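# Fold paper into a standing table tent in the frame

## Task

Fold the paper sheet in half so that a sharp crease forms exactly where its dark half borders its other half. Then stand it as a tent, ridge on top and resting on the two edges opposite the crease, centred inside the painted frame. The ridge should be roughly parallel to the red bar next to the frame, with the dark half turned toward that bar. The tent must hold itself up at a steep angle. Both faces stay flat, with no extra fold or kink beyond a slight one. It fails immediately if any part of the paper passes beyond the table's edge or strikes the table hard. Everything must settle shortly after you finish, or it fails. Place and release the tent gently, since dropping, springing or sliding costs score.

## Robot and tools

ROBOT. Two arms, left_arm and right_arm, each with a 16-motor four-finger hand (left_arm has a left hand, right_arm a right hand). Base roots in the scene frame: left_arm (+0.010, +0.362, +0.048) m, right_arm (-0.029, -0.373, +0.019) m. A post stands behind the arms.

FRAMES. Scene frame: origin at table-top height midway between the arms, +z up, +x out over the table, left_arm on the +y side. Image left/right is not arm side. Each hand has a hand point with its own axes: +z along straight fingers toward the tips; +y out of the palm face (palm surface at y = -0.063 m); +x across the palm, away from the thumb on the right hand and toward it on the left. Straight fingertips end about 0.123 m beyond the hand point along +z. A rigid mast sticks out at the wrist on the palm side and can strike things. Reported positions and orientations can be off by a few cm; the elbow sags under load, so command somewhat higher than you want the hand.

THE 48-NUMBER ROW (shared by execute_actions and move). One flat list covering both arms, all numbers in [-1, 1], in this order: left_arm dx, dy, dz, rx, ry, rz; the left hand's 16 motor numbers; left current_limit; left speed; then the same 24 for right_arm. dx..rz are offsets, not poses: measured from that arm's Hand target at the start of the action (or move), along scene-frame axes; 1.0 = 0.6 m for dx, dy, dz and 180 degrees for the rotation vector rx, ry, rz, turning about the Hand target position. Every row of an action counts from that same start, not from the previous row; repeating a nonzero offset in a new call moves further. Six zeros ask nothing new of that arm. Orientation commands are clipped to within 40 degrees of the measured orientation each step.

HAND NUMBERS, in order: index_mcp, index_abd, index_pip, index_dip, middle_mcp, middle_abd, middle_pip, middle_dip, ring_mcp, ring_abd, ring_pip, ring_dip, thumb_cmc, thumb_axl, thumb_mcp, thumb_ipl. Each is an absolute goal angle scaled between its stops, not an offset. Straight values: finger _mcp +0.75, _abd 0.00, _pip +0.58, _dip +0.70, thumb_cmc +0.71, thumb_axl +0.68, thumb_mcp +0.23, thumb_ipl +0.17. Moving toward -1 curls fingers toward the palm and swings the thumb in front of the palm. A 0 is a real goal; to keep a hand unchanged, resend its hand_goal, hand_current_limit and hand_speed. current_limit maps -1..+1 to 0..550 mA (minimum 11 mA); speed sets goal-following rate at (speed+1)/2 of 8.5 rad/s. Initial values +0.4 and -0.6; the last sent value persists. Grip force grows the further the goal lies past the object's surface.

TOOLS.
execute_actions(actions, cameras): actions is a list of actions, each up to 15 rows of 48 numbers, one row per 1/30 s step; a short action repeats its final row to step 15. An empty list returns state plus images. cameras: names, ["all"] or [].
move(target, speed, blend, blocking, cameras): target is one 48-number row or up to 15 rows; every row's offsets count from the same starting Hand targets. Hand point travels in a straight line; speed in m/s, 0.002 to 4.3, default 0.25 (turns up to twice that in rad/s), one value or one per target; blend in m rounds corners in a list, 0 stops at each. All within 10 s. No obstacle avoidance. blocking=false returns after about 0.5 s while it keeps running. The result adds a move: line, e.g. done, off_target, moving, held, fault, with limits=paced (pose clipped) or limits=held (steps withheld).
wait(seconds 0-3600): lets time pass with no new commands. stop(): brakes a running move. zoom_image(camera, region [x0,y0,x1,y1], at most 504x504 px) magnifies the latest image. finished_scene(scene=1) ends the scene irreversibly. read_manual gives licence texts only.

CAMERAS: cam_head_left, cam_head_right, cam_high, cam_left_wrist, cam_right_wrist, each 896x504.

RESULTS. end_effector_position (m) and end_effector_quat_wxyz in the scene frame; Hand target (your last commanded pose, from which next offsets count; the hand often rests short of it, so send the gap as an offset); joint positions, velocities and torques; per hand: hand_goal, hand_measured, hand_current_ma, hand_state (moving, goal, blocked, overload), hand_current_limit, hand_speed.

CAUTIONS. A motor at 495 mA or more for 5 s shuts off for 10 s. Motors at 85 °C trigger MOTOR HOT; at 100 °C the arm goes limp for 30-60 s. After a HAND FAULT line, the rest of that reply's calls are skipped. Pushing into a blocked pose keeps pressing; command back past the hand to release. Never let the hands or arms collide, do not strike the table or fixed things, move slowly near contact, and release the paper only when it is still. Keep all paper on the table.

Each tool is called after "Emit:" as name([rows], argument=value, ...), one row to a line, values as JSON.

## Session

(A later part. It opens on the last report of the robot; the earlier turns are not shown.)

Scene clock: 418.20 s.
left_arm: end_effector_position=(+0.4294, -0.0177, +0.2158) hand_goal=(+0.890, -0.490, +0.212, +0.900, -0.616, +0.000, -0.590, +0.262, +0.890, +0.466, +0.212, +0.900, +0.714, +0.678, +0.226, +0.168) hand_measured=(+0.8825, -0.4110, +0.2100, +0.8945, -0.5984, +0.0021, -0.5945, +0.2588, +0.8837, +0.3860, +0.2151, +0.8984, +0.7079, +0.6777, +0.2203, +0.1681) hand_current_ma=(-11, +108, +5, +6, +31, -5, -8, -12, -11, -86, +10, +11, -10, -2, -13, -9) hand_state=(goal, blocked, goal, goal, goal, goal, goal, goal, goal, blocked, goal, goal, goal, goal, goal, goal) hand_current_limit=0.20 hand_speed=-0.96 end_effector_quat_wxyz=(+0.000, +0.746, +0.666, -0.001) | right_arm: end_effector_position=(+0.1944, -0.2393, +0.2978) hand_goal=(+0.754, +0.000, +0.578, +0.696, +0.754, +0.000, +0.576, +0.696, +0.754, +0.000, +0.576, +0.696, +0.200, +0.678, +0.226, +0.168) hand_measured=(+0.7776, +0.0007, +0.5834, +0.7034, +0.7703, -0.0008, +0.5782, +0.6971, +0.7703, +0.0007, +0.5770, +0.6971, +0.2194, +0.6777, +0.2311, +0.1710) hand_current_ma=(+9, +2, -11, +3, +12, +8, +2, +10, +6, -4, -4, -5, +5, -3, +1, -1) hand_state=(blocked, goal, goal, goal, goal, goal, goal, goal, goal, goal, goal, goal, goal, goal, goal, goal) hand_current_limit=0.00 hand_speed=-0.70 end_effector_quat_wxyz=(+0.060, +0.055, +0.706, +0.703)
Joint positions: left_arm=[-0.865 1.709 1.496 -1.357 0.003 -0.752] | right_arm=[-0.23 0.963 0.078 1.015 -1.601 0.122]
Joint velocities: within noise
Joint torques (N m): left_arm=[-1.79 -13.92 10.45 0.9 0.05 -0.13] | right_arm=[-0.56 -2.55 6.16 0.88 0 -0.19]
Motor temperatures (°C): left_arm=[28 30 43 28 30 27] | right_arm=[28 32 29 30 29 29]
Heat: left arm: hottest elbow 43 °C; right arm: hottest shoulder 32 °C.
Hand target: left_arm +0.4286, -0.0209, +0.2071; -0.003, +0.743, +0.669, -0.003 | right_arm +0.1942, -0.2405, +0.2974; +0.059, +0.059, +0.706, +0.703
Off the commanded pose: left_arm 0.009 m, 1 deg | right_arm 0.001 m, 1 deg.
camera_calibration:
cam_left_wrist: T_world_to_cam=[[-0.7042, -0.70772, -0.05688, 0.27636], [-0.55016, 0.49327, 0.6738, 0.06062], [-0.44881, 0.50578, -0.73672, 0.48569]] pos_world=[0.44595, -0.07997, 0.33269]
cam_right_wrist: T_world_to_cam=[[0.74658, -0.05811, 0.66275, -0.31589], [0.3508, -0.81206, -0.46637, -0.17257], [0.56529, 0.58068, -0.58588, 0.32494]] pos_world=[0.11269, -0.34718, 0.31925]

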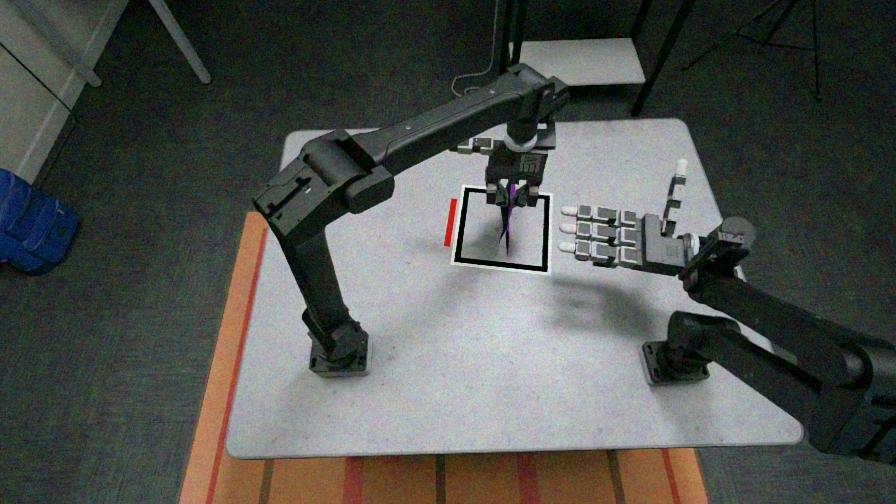

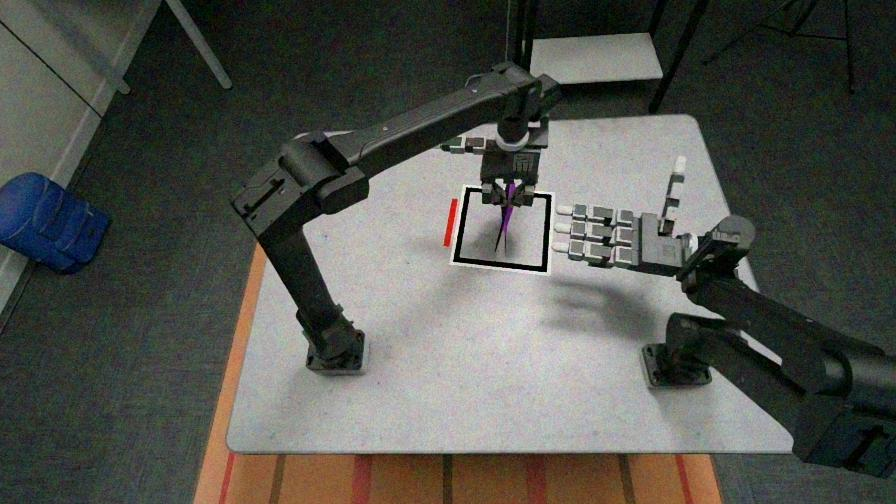

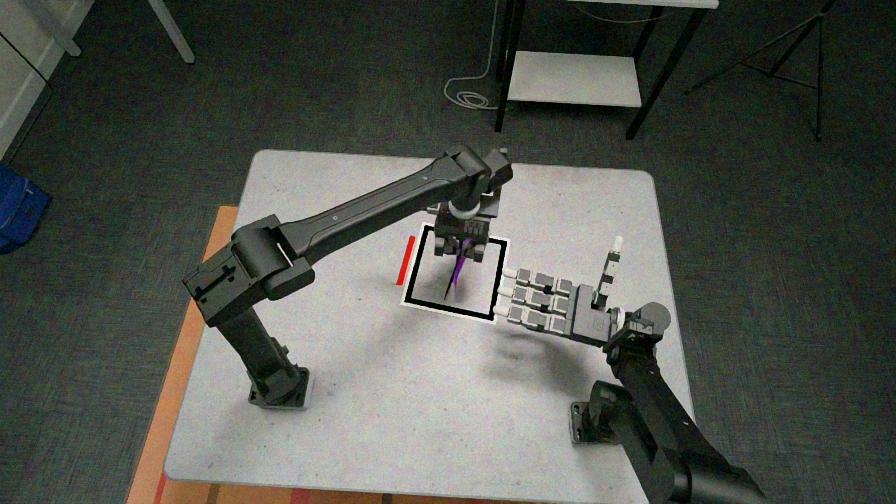

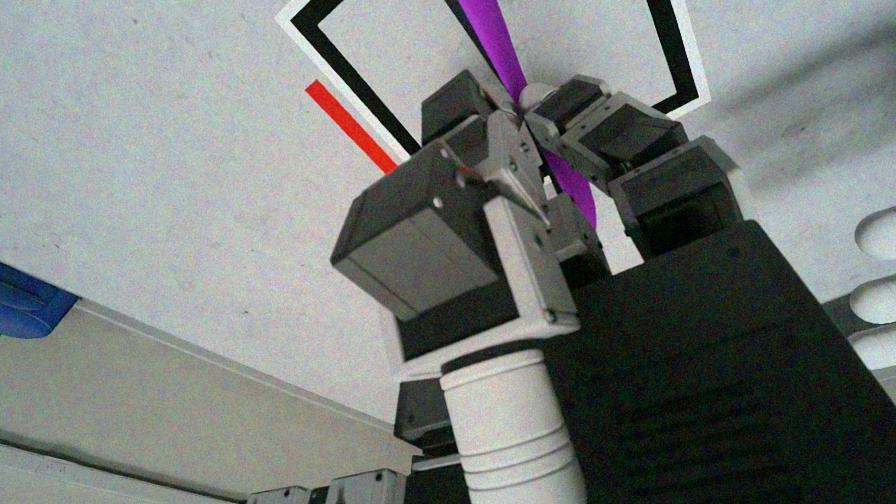

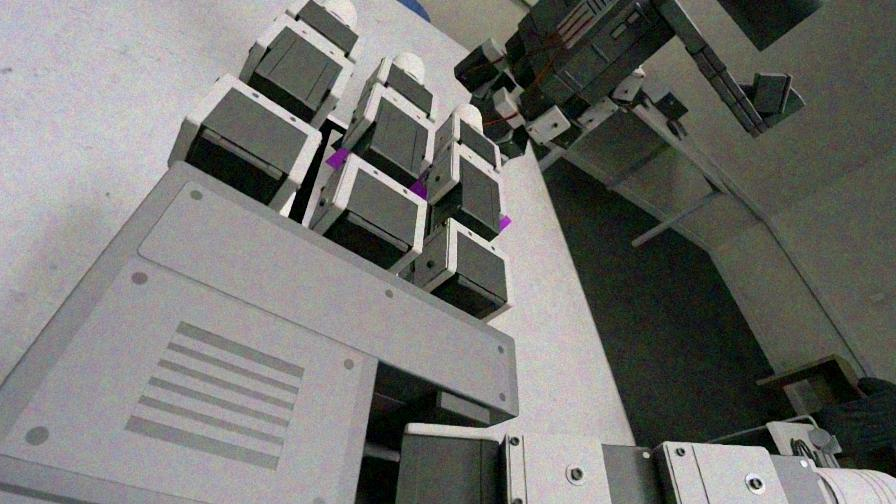

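Emit:
move(target=[0,0,-0.012,0,0,0,0.890,-0.49,0.212,0.899,-0.616,0,-0.591,0.261,0.890,0.465,0.212,0.899,0.714,0.678,0.226,0.168,0.2,-0.96,0,0,0,0,0,0,0.754,0.0,0.577,0.696,0.754,0,0.576,0.696,0.754,0,0.576,0.696,0.2,0.678,0.226,0.168,0.0,-0.7], speed=0.02, cameras=["cam_head_left", "cam_high", "cam_left_wrist", "cam_right_wrist"])

Emit:
zoom_image(camera="cam_head_left", region=[450, 160, 550, 270])

Emit:
zoom_image(camera="cam_high", region=[395, 220, 515, 330])

Emit:
zoom_image(camera="cam_left_wrist", region=[400, 0, 660, 280])

Scene clock: 420.10 s.
left_arm: end_effector_position=(+0.4294, -0.0178, +0.2087) hand_goal=(+0.890, -0.490, +0.212, +0.900, -0.616, +0.000, -0.590, +0.262, +0.890, +0.466, +0.212, +0.900, +0.714, +0.678, +0.226, +0.168) hand_measured=(+0.8825, -0.4110, +0.2100, +0.8945, -0.5984, +0.0021, -0.5945, +0.2588, +0.8837, +0.3875, +0.2151, +0.8996, +0.7079, +0.6777, +0.2203, +0.1681) hand_current_ma=(-13, +91, +4, +4, +34, +7, -18, -13, -7, -89, +9, +10, -1, -1, -18, -3) hand_state=(goal, blocked, goal, goal, goal, goal, goal, goal, goal, blocked, goal, goal, goal, goal, goal, goal) hand_current_limit=0.20 hand_speed=-0.96 end_effector_quat_wxyz=(+0.000, +0.746, +0.666, -0.001) | right_arm: end_effector_position=(+0.1944, -0.2393, +0.2978) hand_goal=(+0.754, +0.000, +0.578, +0.696, +0.754, +0.000, +0.576, +0.696, +0.754, +0.000, +0.576, +0.696, +0.200, +0.678, +0.226, +0.168) hand_measured=(+0.7764, +0.0021, +0.5834, +0.7034, +0.7716, -0.0008, +0.5795, +0.6971, +0.7703, +0.0007, +0.5770, +0.6971, +0.2181, +0.6777, +0.2311, +0.1700) hand_current_ma=(+7, +3, -9, +3, +7, +5, +3, +7, +7, -2, -1, -2, +6, -1, -1, -3) hand_state=(blocked, goal, goal, goal, goal, goal, goal, goal, goal, goal, goal, goal, goal, goal, goal, goal) hand_current_limit=0.00 hand_speed=-0.70 end_effector_quat_wxyz=(+0.060, +0.055, +0.706, +0.703)
Joint positions: left_arm=[-0.865 1.713 1.483 -1.34 0.003 -0.752] | right_arm=[-0.23 0.963 0.078 1.015 -1.601 0.122]
Joint torques (N m): left_arm=[-1.73 -13.74 10.45 0.77 0.05 -0.14] | right_arm=[-0.44 -2.49 6.32 0.85 0.03 -0.16]
Heat: left arm: hottest elbow 43 °C; right arm: hottest shoulder 32 °C.
Hand target: left_arm +0.4286, -0.0208, +0.1998; -0.003, +0.743, +0.669, -0.003 | right_arm +0.1942, -0.2405, +0.2974; +0.059, +0.059, +0.706, +0.703
Off the commanded pose: left_arm 0.009 m, 1 deg | right_arm 0.001 m, 1 deg.
move: done
cam_left_wrist: T_world_to_cam=[[-0.7042, -0.70772, -0.05688, 0.27596], [-0.55016, 0.49327, 0.6738, 0.06541], [-0.44881, 0.50578, -0.73672, 0.48046]] pos_world=[0.44595, -0.07997, 0.32559]
cam_right_wrist: T_world_to_cam=[[0.74658, -0.05811, 0.66275, -0.31589], [0.3508, -0.81206, -0.46637, -0.17257], [0.56529, 0.58068, -0.58588, 0.32494]] pos_world=[0.11269, -0.34718, 0.31925]

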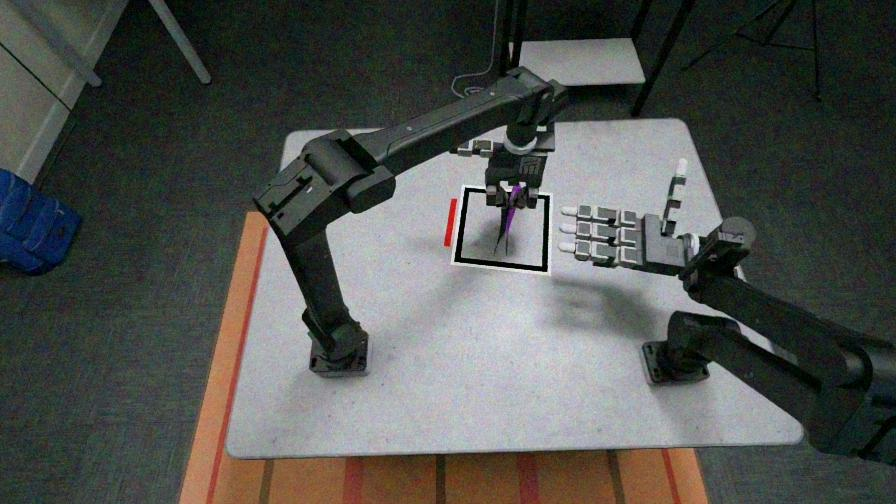

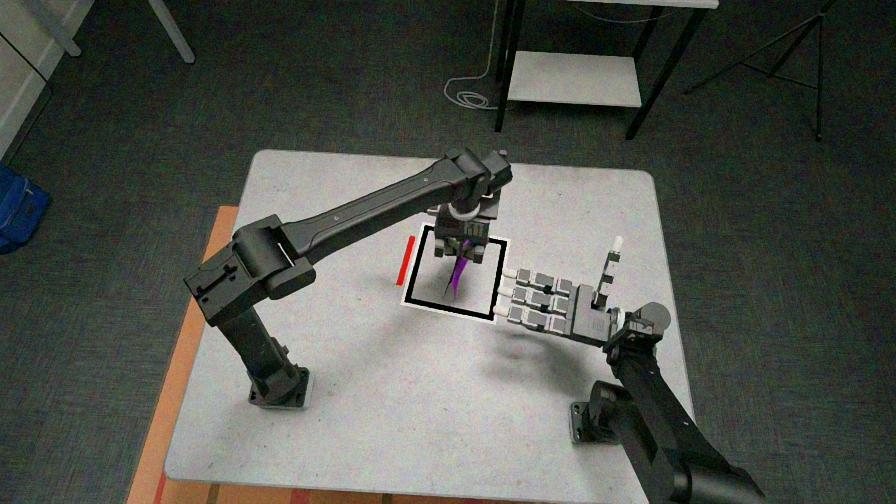

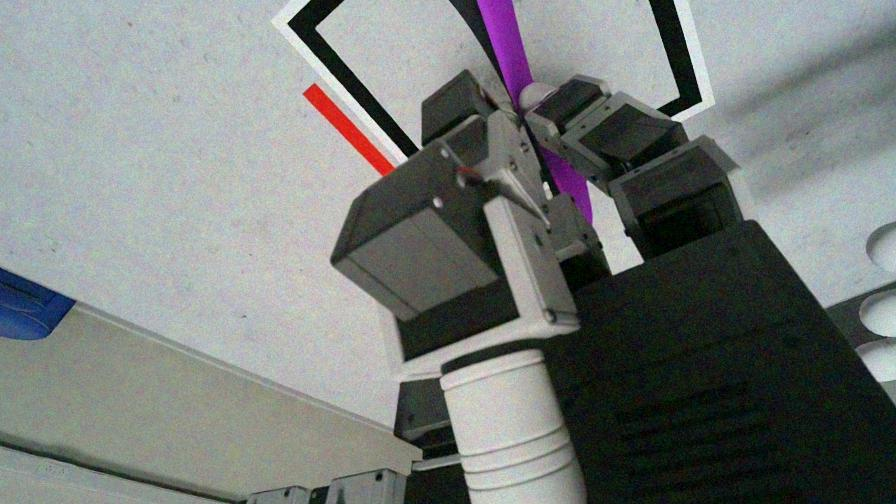

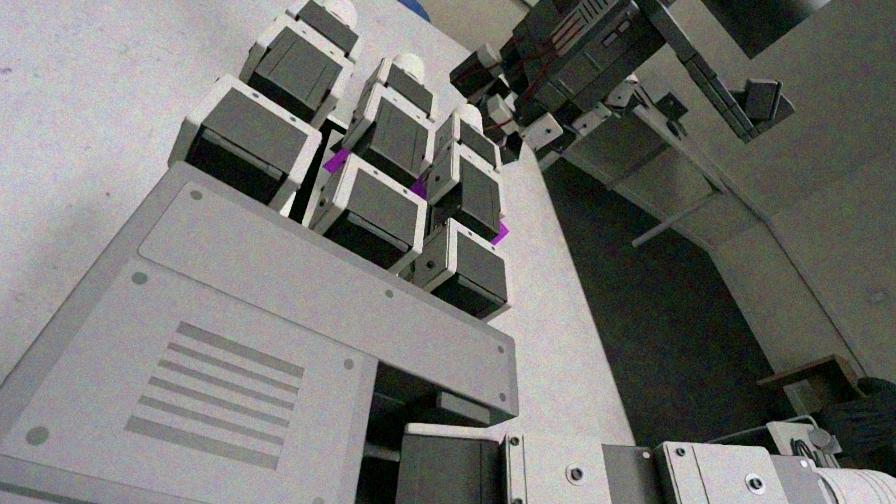

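Scaled by 4.582 from the camera's image (finer frame: 1280x720).

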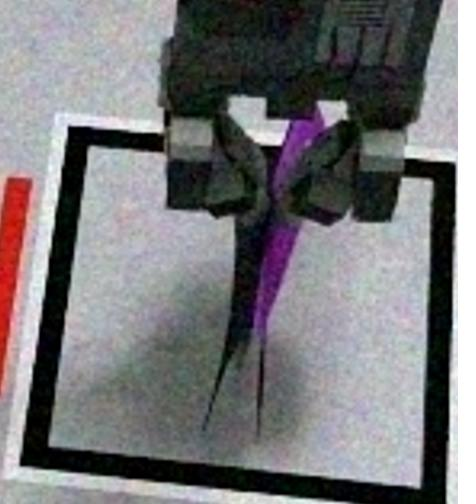

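Scaled by 4.200 from the camera's image (finer frame: 1280x720).

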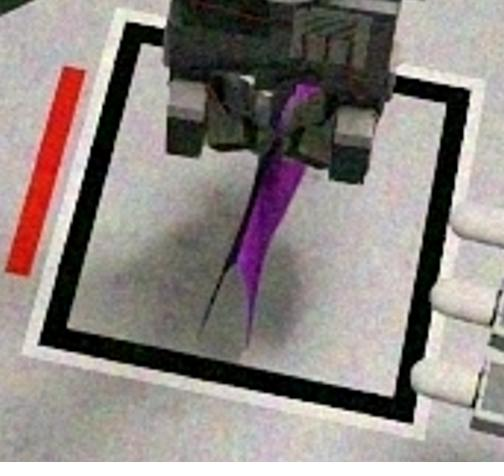

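Scaled by 1.800 from the camera's image (finer frame: 1280x720).

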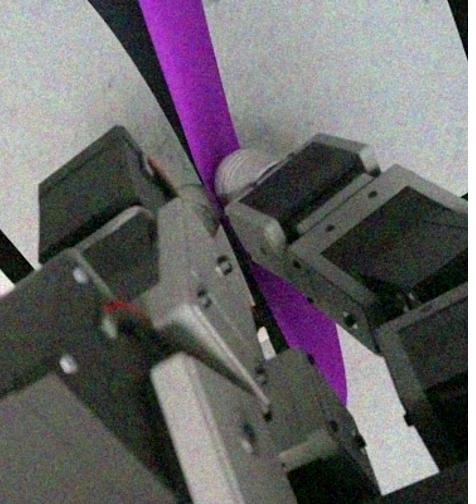

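Emit:
zoom_image(camera="cam_left_wrist", region=[520, 100, 640, 260])

Emit:
zoom_image(camera="cam_right_wrist", region=[290, 80, 530, 300])

Emit:
zoom_image(camera="cam_head_left", region=[480, 170, 540, 265])

Emit:
zoom_image(camera="cam_high", region=[425, 230, 485, 310])

Scaled by 3.150 from the camera's image (finer frame: 1280x720).

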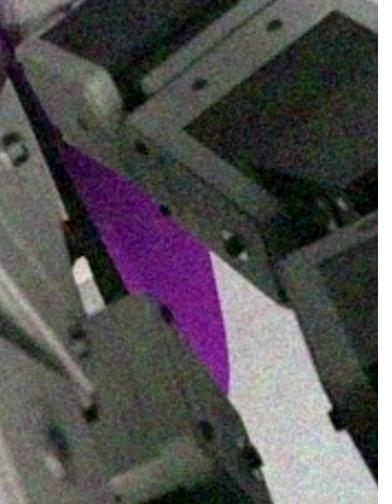

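Scaled by 2.100 from the camera's image (finer frame: 1280x720).

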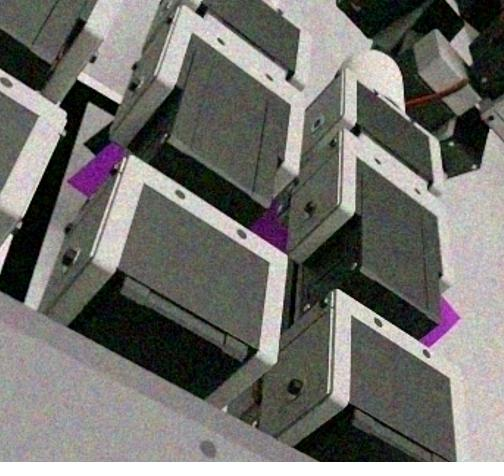

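Scaled by 5.305 from the camera's image (finer frame: 1280x720).

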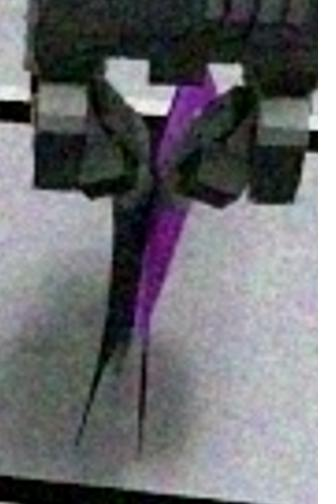

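Scaled by 6.300 from the camera's image (finer frame: 1280x720).

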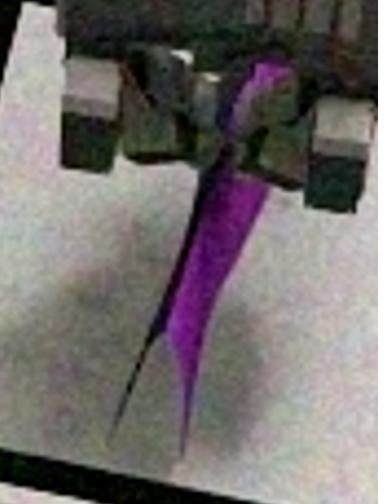

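Emit:
move(target=[0,0,0.05,0,0,0,0.890,-0.49,0.212,0.899,-0.616,0,-0.591,0.261,0.890,0.465,0.212,0.899,0.714,0.678,0.226,0.168,0.2,-0.96,0,0,0,0,0,0,0.754,0.0,0.577,0.696,0.754,0,0.576,0.696,0.754,0,0.576,0.696,0.2,0.678,0.226,0.168,0.0,-0.7], speed=0.02, cameras=["cam_head_left", "cam_high", "cam_left_wrist"])

Emit:
zoom_image(camera="cam_head_left", region=[480, 170, 540, 265])

Emit:
zoom_image(camera="cam_high", region=[425, 230, 485, 310])

Emit:
zoom_image(camera="cam_left_wrist", region=[400, 0, 660, 280])

Scene clock: 429.70 s.
left_arm: end_effector_position=(+0.4232, -0.0105, +0.2118) hand_goal=(+0.890, -0.490, +0.212, +0.900, -0.616, +0.000, -0.590, +0.262, +0.890, +0.466, +0.212, +0.900, +0.714, +0.678, +0.226, +0.168) hand_measured=(+0.8825, -0.4096, +0.2087, +0.8945, -0.5984, +0.0021, -0.5945, +0.2588, +0.8837, +0.3860, +0.2138, +0.8984, +0.7092, +0.6777, +0.2203, +0.1672) hand_current_ma=(-14, +98, +0, -3, +33, -5, -1, -14, +2, -79, +16, -1, -5, -5, -10, +2) hand_state=(goal, blocked, goal, goal, goal, goal, goal, goal, goal, blocked, goal, goal, goal, goal, goal, goal) hand_current_limit=0.20 hand_speed=-0.96 end_effector_quat_wxyz=(-0.021, +0.746, +0.665, -0.001) | right_arm: end_effector_position=(+0.1944, -0.2393, +0.2978) hand_goal=(+0.754, +0.000, +0.578, +0.696, +0.754, +0.000, +0.576, +0.696, +0.754, +0.000, +0.576, +0.696, +0.200, +0.678, +0.226, +0.168) hand_measured=(+0.7764, +0.0007, +0.5834, +0.7034, +0.7716, -0.0008, +0.5782, +0.6971, +0.7703, +0.0007, +0.5770, +0.6971, +0.2181, +0.6777, +0.2302, +0.1700) hand_current_ma=(+10, +2, -11, +4, +8, +6, +4, +14, +4, -1, -4, -1, +9, +2, +0, -3) hand_state=(blocked, goal, goal, goal, goal, goal, goal, goal, goal, goal, goal, goal, goal, goal, goal, goal) hand_current_limit=0.00 hand_speed=-0.70 end_effector_quat_wxyz=(+0.060, +0.055, +0.706, +0.703)
Joint positions: left_arm=[-0.865 1.713 1.496 -1.395 0.003 -0.752] | right_arm=[-0.23 0.963 0.078 1.015 -1.601 0.122]
Joint torques (N m): left_arm=[-1.73 -15.15 14.3 0.25 0.06 -0.14] | right_arm=[-0.26 -2.37 6.31 0.8 0.02 -0.21]
Heat: left arm: hottest elbow 41 °C; right arm: hottest shoulder 32 °C.
Hand target: left_arm +0.4285, -0.0208, +0.2299; -0.003, +0.743, +0.669, -0.003 | right_arm +0.1942, -0.2405, +0.2974; +0.059, +0.059, +0.706, +0.703
Off the commanded pose: left_arm 0.021 m, 2 deg | right_arm 0.001 m, 1 deg.
move: off_target (left_arm)
cam_left_wrist: T_world_to_cam=[[-0.70587, -0.70576, -0.06037, 0.27839], [-0.53104, 0.47087, 0.70447, 0.04153], [-0.46876, 0.52933, -0.70716, 0.4788]] pos_world=[0.44301, -0.07652, 0.32614]

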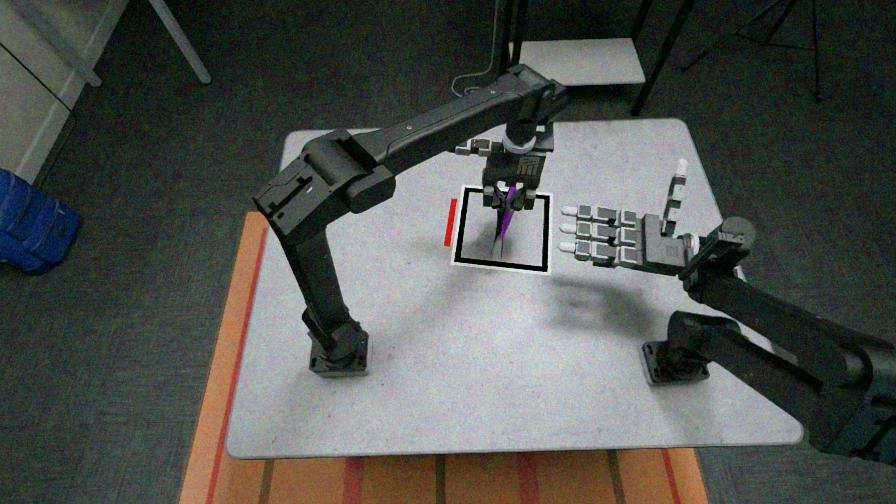

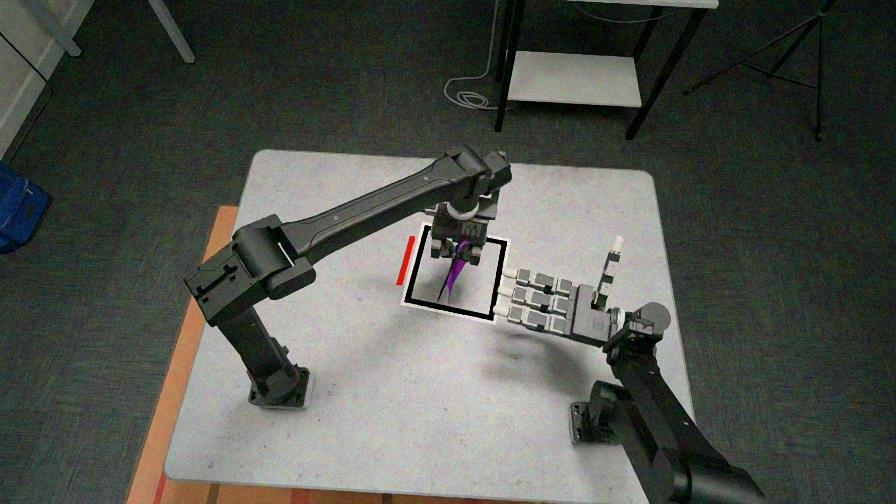

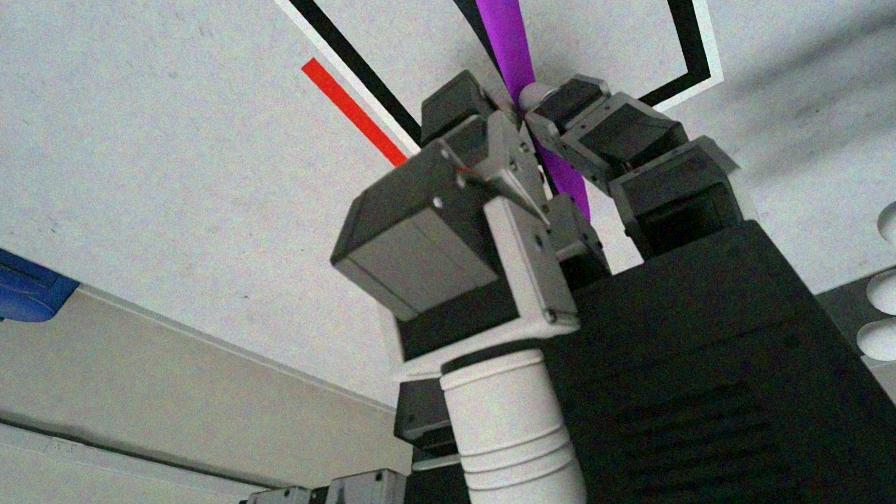

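Scaled by 5.305 from the camera's image (finer frame: 1280x720).

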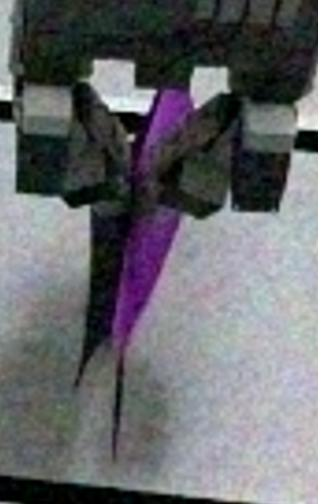

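Scaled by 6.300 from the camera's image (finer frame: 1280x720).

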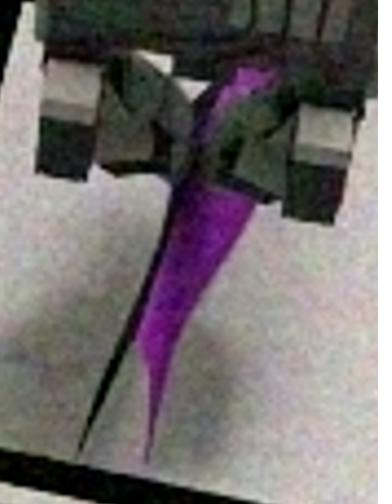

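Scaled by 1.800 from the camera's image (finer frame: 1280x720).

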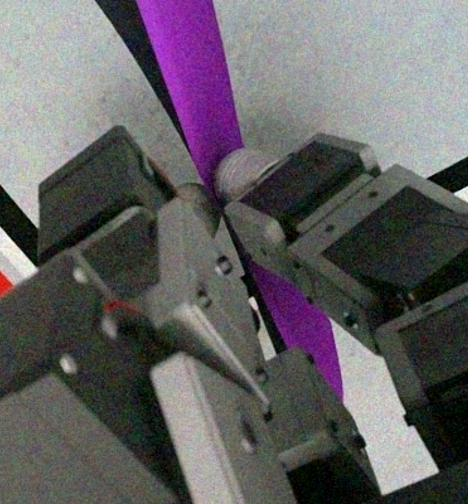

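Emit:
move(target=[-0.0325,-0.0083,0.048,-0.019,-0.0917,0,0.890,-0.49,0.212,0.899,-0.616,0,-0.591,0.261,0.890,0.465,0.212,0.899,0.714,0.678,0.226,0.168,0.2,-0.96,0,0,0,0,0,0,0.754,0.0,0.577,0.696,0.754,0,0.576,0.696,0.754,0,0.576,0.696,0.2,0.678,0.226,0.168,0.0,-0.7], speed=0.04, cameras=["cam_head_left", "cam_high", "cam_left_wrist", "cam_right_wrist"])

Emit:
zoom_image(camera="cam_head_left", region=[450, 160, 550, 270])

Emit:
zoom_image(camera="cam_high", region=[395, 220, 515, 330])

Emit:
zoom_image(camera="cam_left_wrist", region=[400, 0, 660, 280])

Scene clock: 434.90 s.
left_arm: end_effector_position=(+0.4108, -0.0237, +0.2536) hand_goal=(+0.890, -0.490, +0.212, +0.900, -0.616, +0.000, -0.590, +0.262, +0.890, +0.466, +0.212, +0.900, +0.714, +0.678, +0.226, +0.168) hand_measured=(+0.8849, -0.4096, +0.2087, +0.8945, -0.5984, +0.0021, -0.5945, +0.2588, +0.8885, +0.3860, +0.2113, +0.8945, +0.7154, +0.6767, +0.2212, +0.1672) hand_current_ma=(-14, +89, +4, +6, +27, +4, -6, -4, +0, -82, +2, -1, +5, -2, -13, -4) hand_state=(goal, blocked, goal, goal, goal, goal, goal, goal, goal, blocked, goal, goal, goal, goal, goal, goal) hand_current_limit=0.20 hand_speed=-0.96 end_effector_quat_wxyz=(+0.105, +0.740, +0.659, +0.085) | right_arm: end_effector_position=(+0.1944, -0.2393, +0.2978) hand_goal=(+0.754, +0.000, +0.578, +0.696, +0.754, +0.000, +0.576, +0.696, +0.754, +0.000, +0.576, +0.696, +0.200, +0.678, +0.226, +0.168) hand_measured=(+0.7764, +0.0007, +0.5821, +0.7034, +0.7703, -0.0008, +0.5782, +0.6958, +0.7703, +0.0007, +0.5770, +0.6971, +0.2181, +0.6777, +0.2311, +0.1700) hand_current_ma=(+9, +4, -14, +3, +11, +4, +1, +8, +3, -1, -6, -3, +6, +0, +1, +1) hand_state=(blocked, goal, goal, goal, goal, goal, goal, goal, goal, goal, goal, goal, goal, goal, goal, goal) hand_current_limit=0.00 hand_speed=-0.70 end_effector_quat_wxyz=(+0.060, +0.055, +0.706, +0.703)
Joint positions: left_arm=[-0.962 1.573 1.346 -1.154 -0.193 -0.83] | right_arm=[-0.23 0.963 0.078 1.015 -1.601 0.122]
Joint torques (N m): left_arm=[-2.02 -14.1 10.84 1.26 -0.4 -0.08] | right_arm=[-0.03 -2.43 6.27 0.94 0.06 -0.17]
Heat: left arm: hottest elbow 41 °C; right arm: hottest shoulder 32 °C.
Hand target: left_arm +0.4090, -0.0257, +0.2586; +0.115, +0.736, +0.662, +0.084 | right_arm +0.1942, -0.2405, +0.2974; +0.059, +0.059, +0.706, +0.703
Off the commanded pose: left_arm 0.006 m, 1 deg | right_arm 0.001 m, 1 deg.
move: done
cam_left_wrist: T_world_to_cam=[[-0.66814, -0.7131, -0.21235, 0.28563], [-0.70602, 0.51756, 0.48339, 0.14072], [-0.2348, 0.47289, -0.84926, 0.44807]] pos_world=[0.3954, -0.08104, 0.37316]
cam_right_wrist: T_world_to_cam=[[0.74658, -0.05811, 0.66275, -0.31589], [0.3508, -0.81206, -0.46637, -0.17257], [0.56529, 0.58068, -0.58588, 0.32494]] pos_world=[0.11269, -0.34718, 0.31925]

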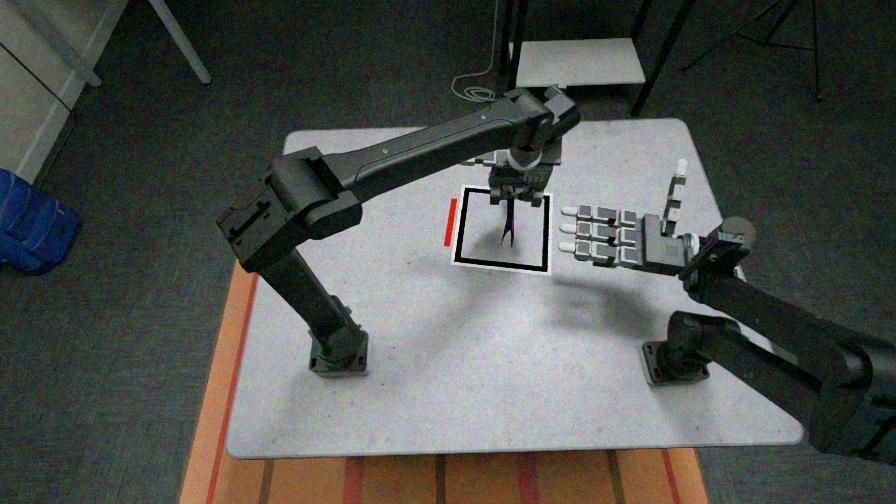

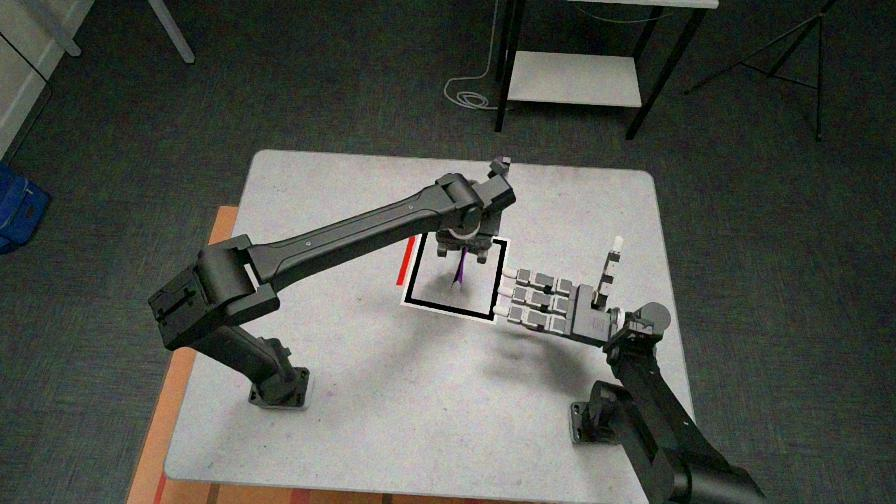

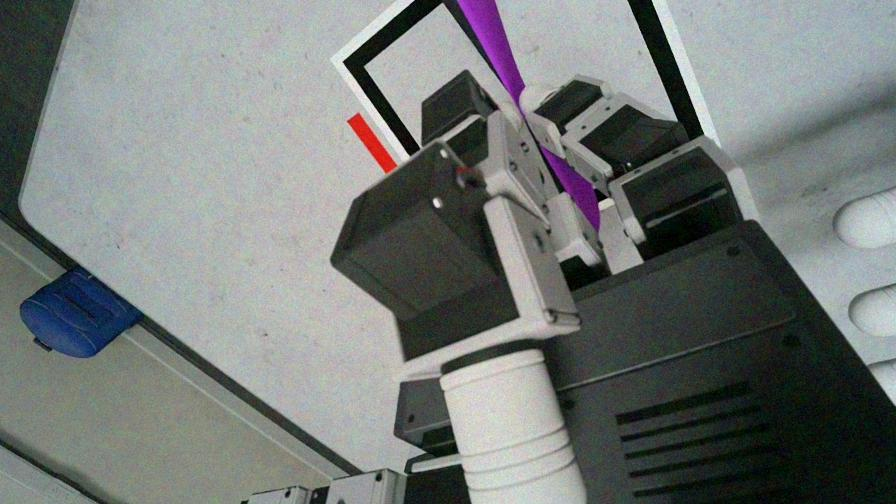

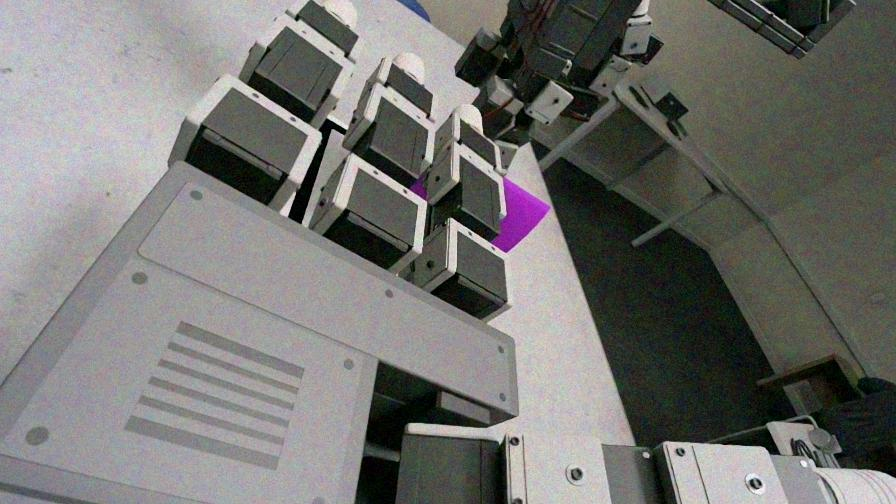

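Scaled by 4.582 from the camera's image (finer frame: 1280x720).

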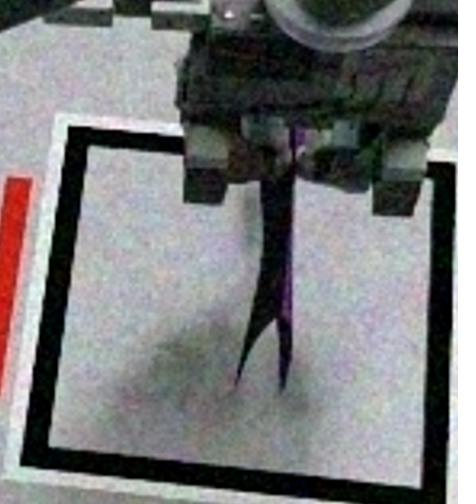

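Scaled by 4.200 from the camera's image (finer frame: 1280x720).

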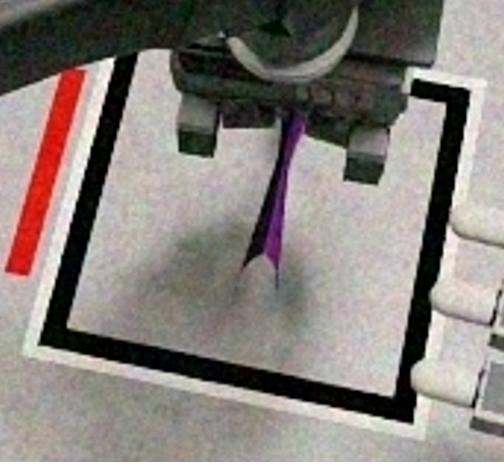

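Scaled by 1.800 from the camera's image (finer frame: 1280x720).

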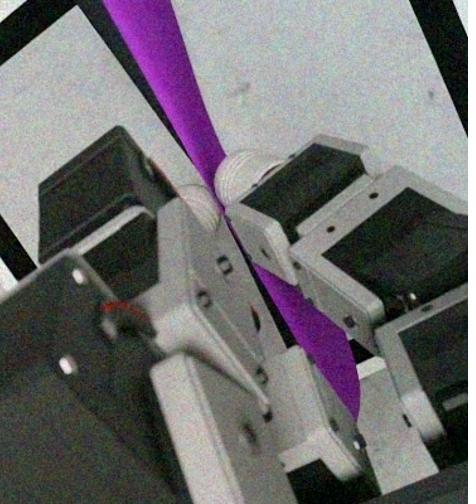

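Emit:
zoom_image(camera="cam_right_wrist", region=[400, 140, 580, 280])

Emit:
zoom_image(camera="cam_right_wrist", region=[290, 90, 450, 250])

Scaled by 2.800 from the camera's image (finer frame: 1280x720).

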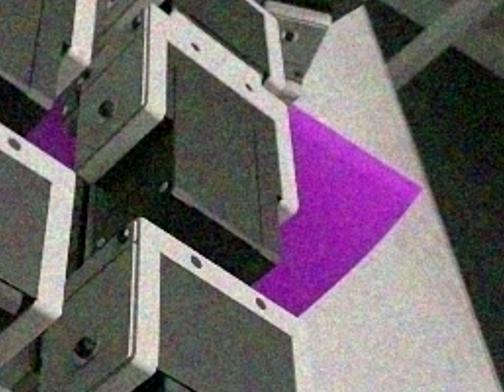

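Scaled by 3.150 from the camera's image (finer frame: 1280x720).

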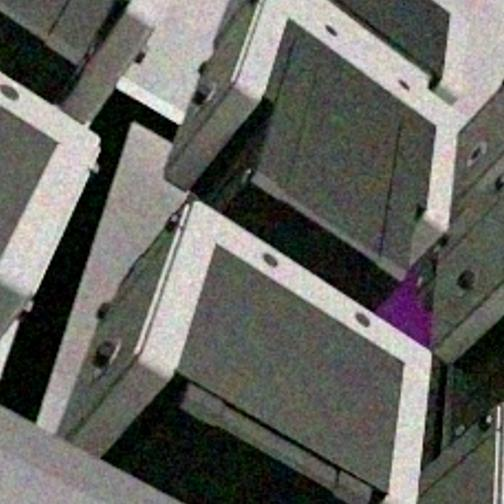

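Emit:
move(target=[0.0,0.0103,-0.0667,0.0033,0.022,0,0.890,-0.49,0.212,0.899,-0.616,0,-0.591,0.261,0.890,0.465,0.212,0.899,0.714,0.678,0.226,0.168,0.2,-0.96,0,0,0,0,0,0,0.754,0.0,0.577,0.696,0.754,0,0.576,0.696,0.754,0,0.576,0.696,0.2,0.678,0.226,0.168,0.0,-0.7], speed=0.03, cameras=["cam_head_left", "cam_high", "cam_left_wrist", "cam_right_wrist"])

Emit:
zoom_image(camera="cam_head_left", region=[450, 160, 550, 270])

Emit:
zoom_image(camera="cam_high", region=[395, 220, 515, 330])

Emit:
zoom_image(camera="cam_left_wrist", region=[400, 0, 660, 280])

Emit:
zoom_image(camera="cam_right_wrist", region=[300, 90, 580, 290])

Scene clock: 440.50 s.
left_arm: end_effector_position=(+0.4050, -0.0197, +0.2253) hand_goal=(+0.890, -0.490, +0.212, +0.900, -0.616, +0.000, -0.590, +0.262, +0.890, +0.466, +0.212, +0.900, +0.714, +0.678, +0.226, +0.168) hand_measured=(+0.8837, -0.4110, +0.2087, +0.8945, -0.5996, +0.0021, -0.5945, +0.2588, +0.8897, +0.3860, +0.2113, +0.8933, +0.7142, +0.6777, +0.2203, +0.1672) hand_current_ma=(-11, +99, +2, -7, +43, -4, -7, -11, -7, -86, +4, -11, -5, -19, -23, -6) hand_state=(goal, blocked, goal, goal, goal, goal, goal, goal, goal, blocked, goal, goal, goal, goal, goal, goal) hand_current_limit=0.20 hand_speed=-0.96 end_effector_quat_wxyz=(+0.090, +0.741, +0.662, +0.063) | right_arm: end_effector_position=(+0.1944, -0.2393, +0.2978) hand_goal=(+0.754, +0.000, +0.578, +0.696, +0.754, +0.000, +0.576, +0.696, +0.754, +0.000, +0.576, +0.696, +0.200, +0.678, +0.226, +0.168) hand_measured=(+0.7764, +0.0007, +0.5834, +0.7034, +0.7716, -0.0008, +0.5795, +0.6958, +0.7703, +0.0007, +0.5770, +0.6971, +0.2181, +0.6777, +0.2302, +0.1710) hand_current_ma=(+7, +3, -10, +6, +11, +3, +0, +9, +9, -2, -2, -3, +10, -1, +3, -1) hand_state=(blocked, goal, goal, goal, goal, goal, goal, goal, goal, goal, goal, goal, goal, goal, goal, goal) hand_current_limit=0.00 hand_speed=-0.70 end_effector_quat_wxyz=(+0.060, +0.055, +0.706, +0.703)
Joint positions: left_arm=[-0.953 1.584 1.302 -1.123 -0.146 -0.83] | right_arm=[-0.23 0.963 0.078 1.015 -1.601 0.122]
Joint torques (N m): left_arm=[-1.14 -12.45 10.84 1.42 -0.12 0.02] | right_arm=[-0.32 -2.84 6.3 1.05 0.03 -0.2]
Heat: left arm: hottest elbow 41 °C; right arm: hottest shoulder 32 °C.
Hand target: left_arm +0.4090, -0.0196, +0.2186; +0.088, +0.739, +0.665, +0.062 | right_arm +0.1942, -0.2405, +0.2974; +0.059, +0.059, +0.706, +0.703
Off the commanded pose: left_arm 0.008 m, 0 deg | right_arm 0.001 m, 1 deg.
move: done
cam_left_wrist: T_world_to_cam=[[-0.67749, -0.71493, -0.17283, 0.27356], [-0.68048, 0.52006, 0.51622, 0.13056], [-0.27919, 0.46734, -0.83884, 0.43636]] pos_world=[0.396, -0.07625, 0.34591]
cam_right_wrist: T_world_to_cam=[[0.74658, -0.05811, 0.66275, -0.31589], [0.3508, -0.81206, -0.46637, -0.17257], [0.56529, 0.58068, -0.58588, 0.32494]] pos_world=[0.11269, -0.34718, 0.31925]

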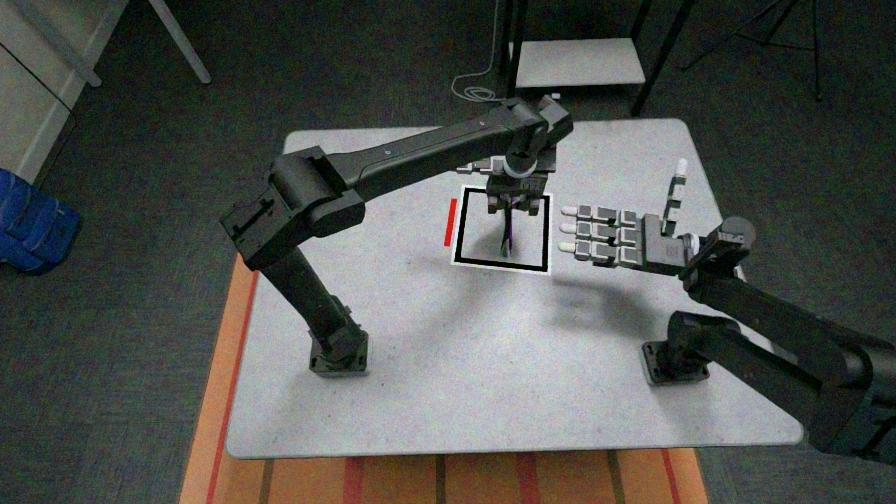

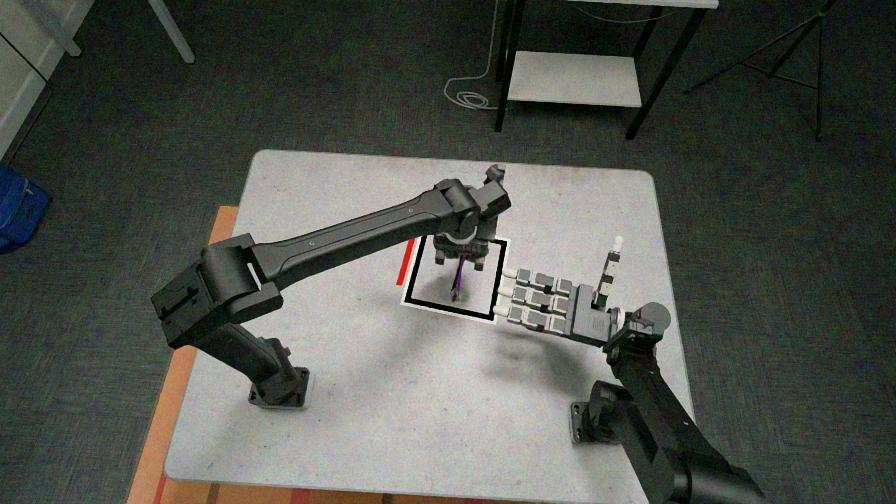

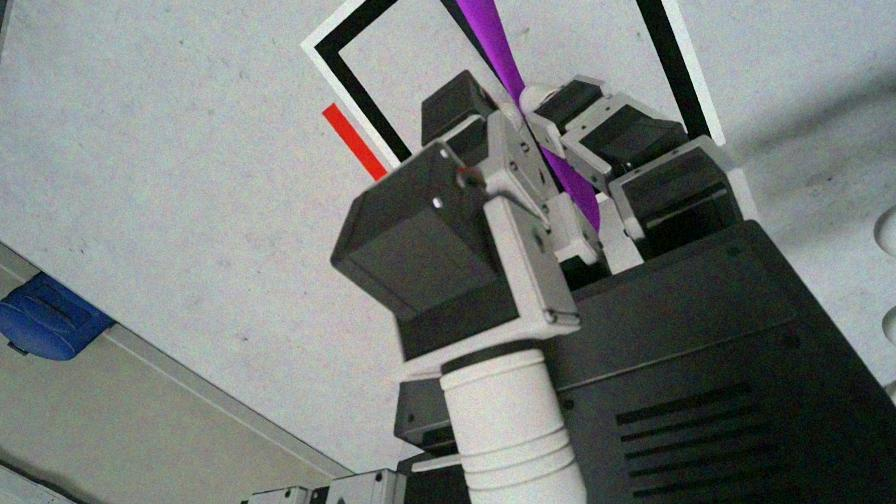

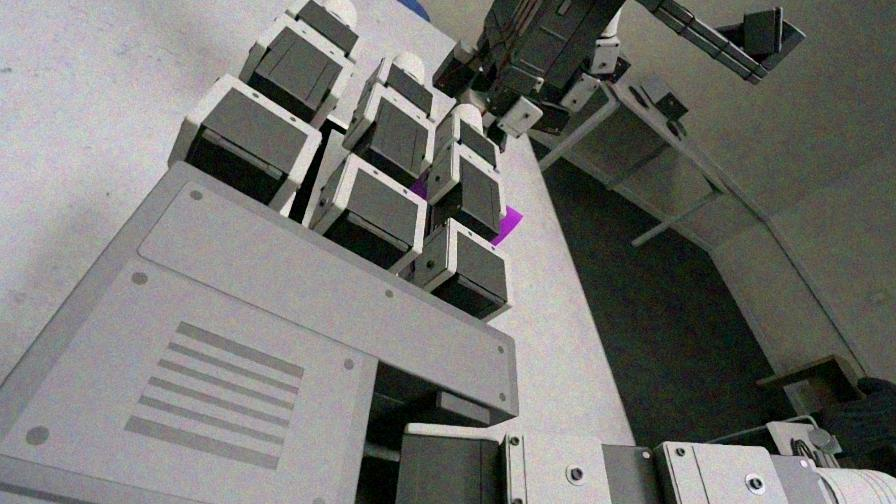

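Scaled by 4.582 from the camera's image (finer frame: 1280x720).

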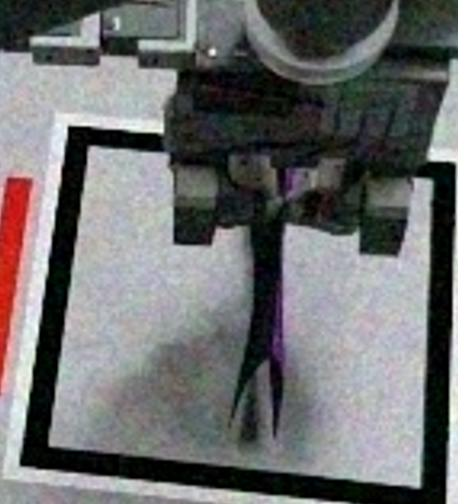

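Scaled by 4.200 from the camera's image (finer frame: 1280x720).

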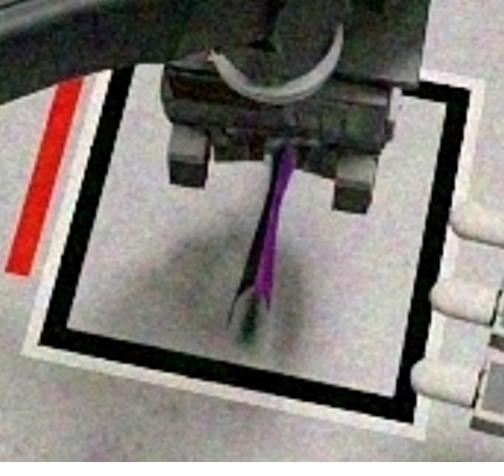

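Scaled by 1.800 from the camera's image (finer frame: 1280x720).

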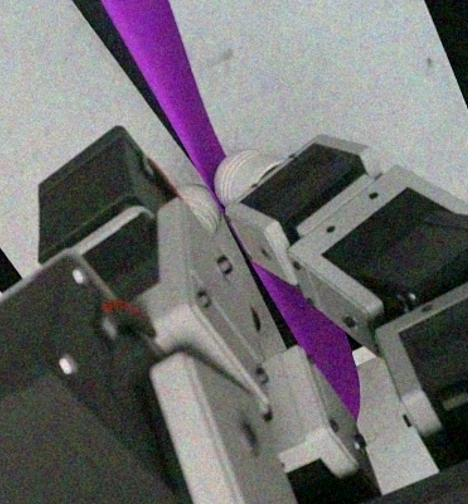

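Scaled by 1.800 from the camera's image (finer frame: 1280x720).

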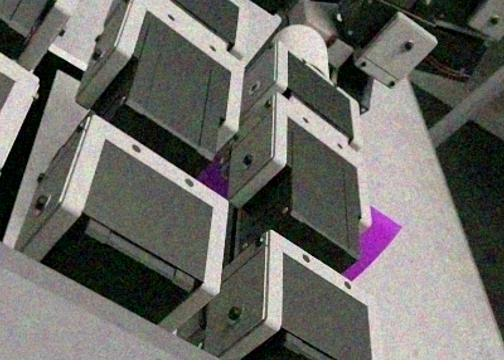

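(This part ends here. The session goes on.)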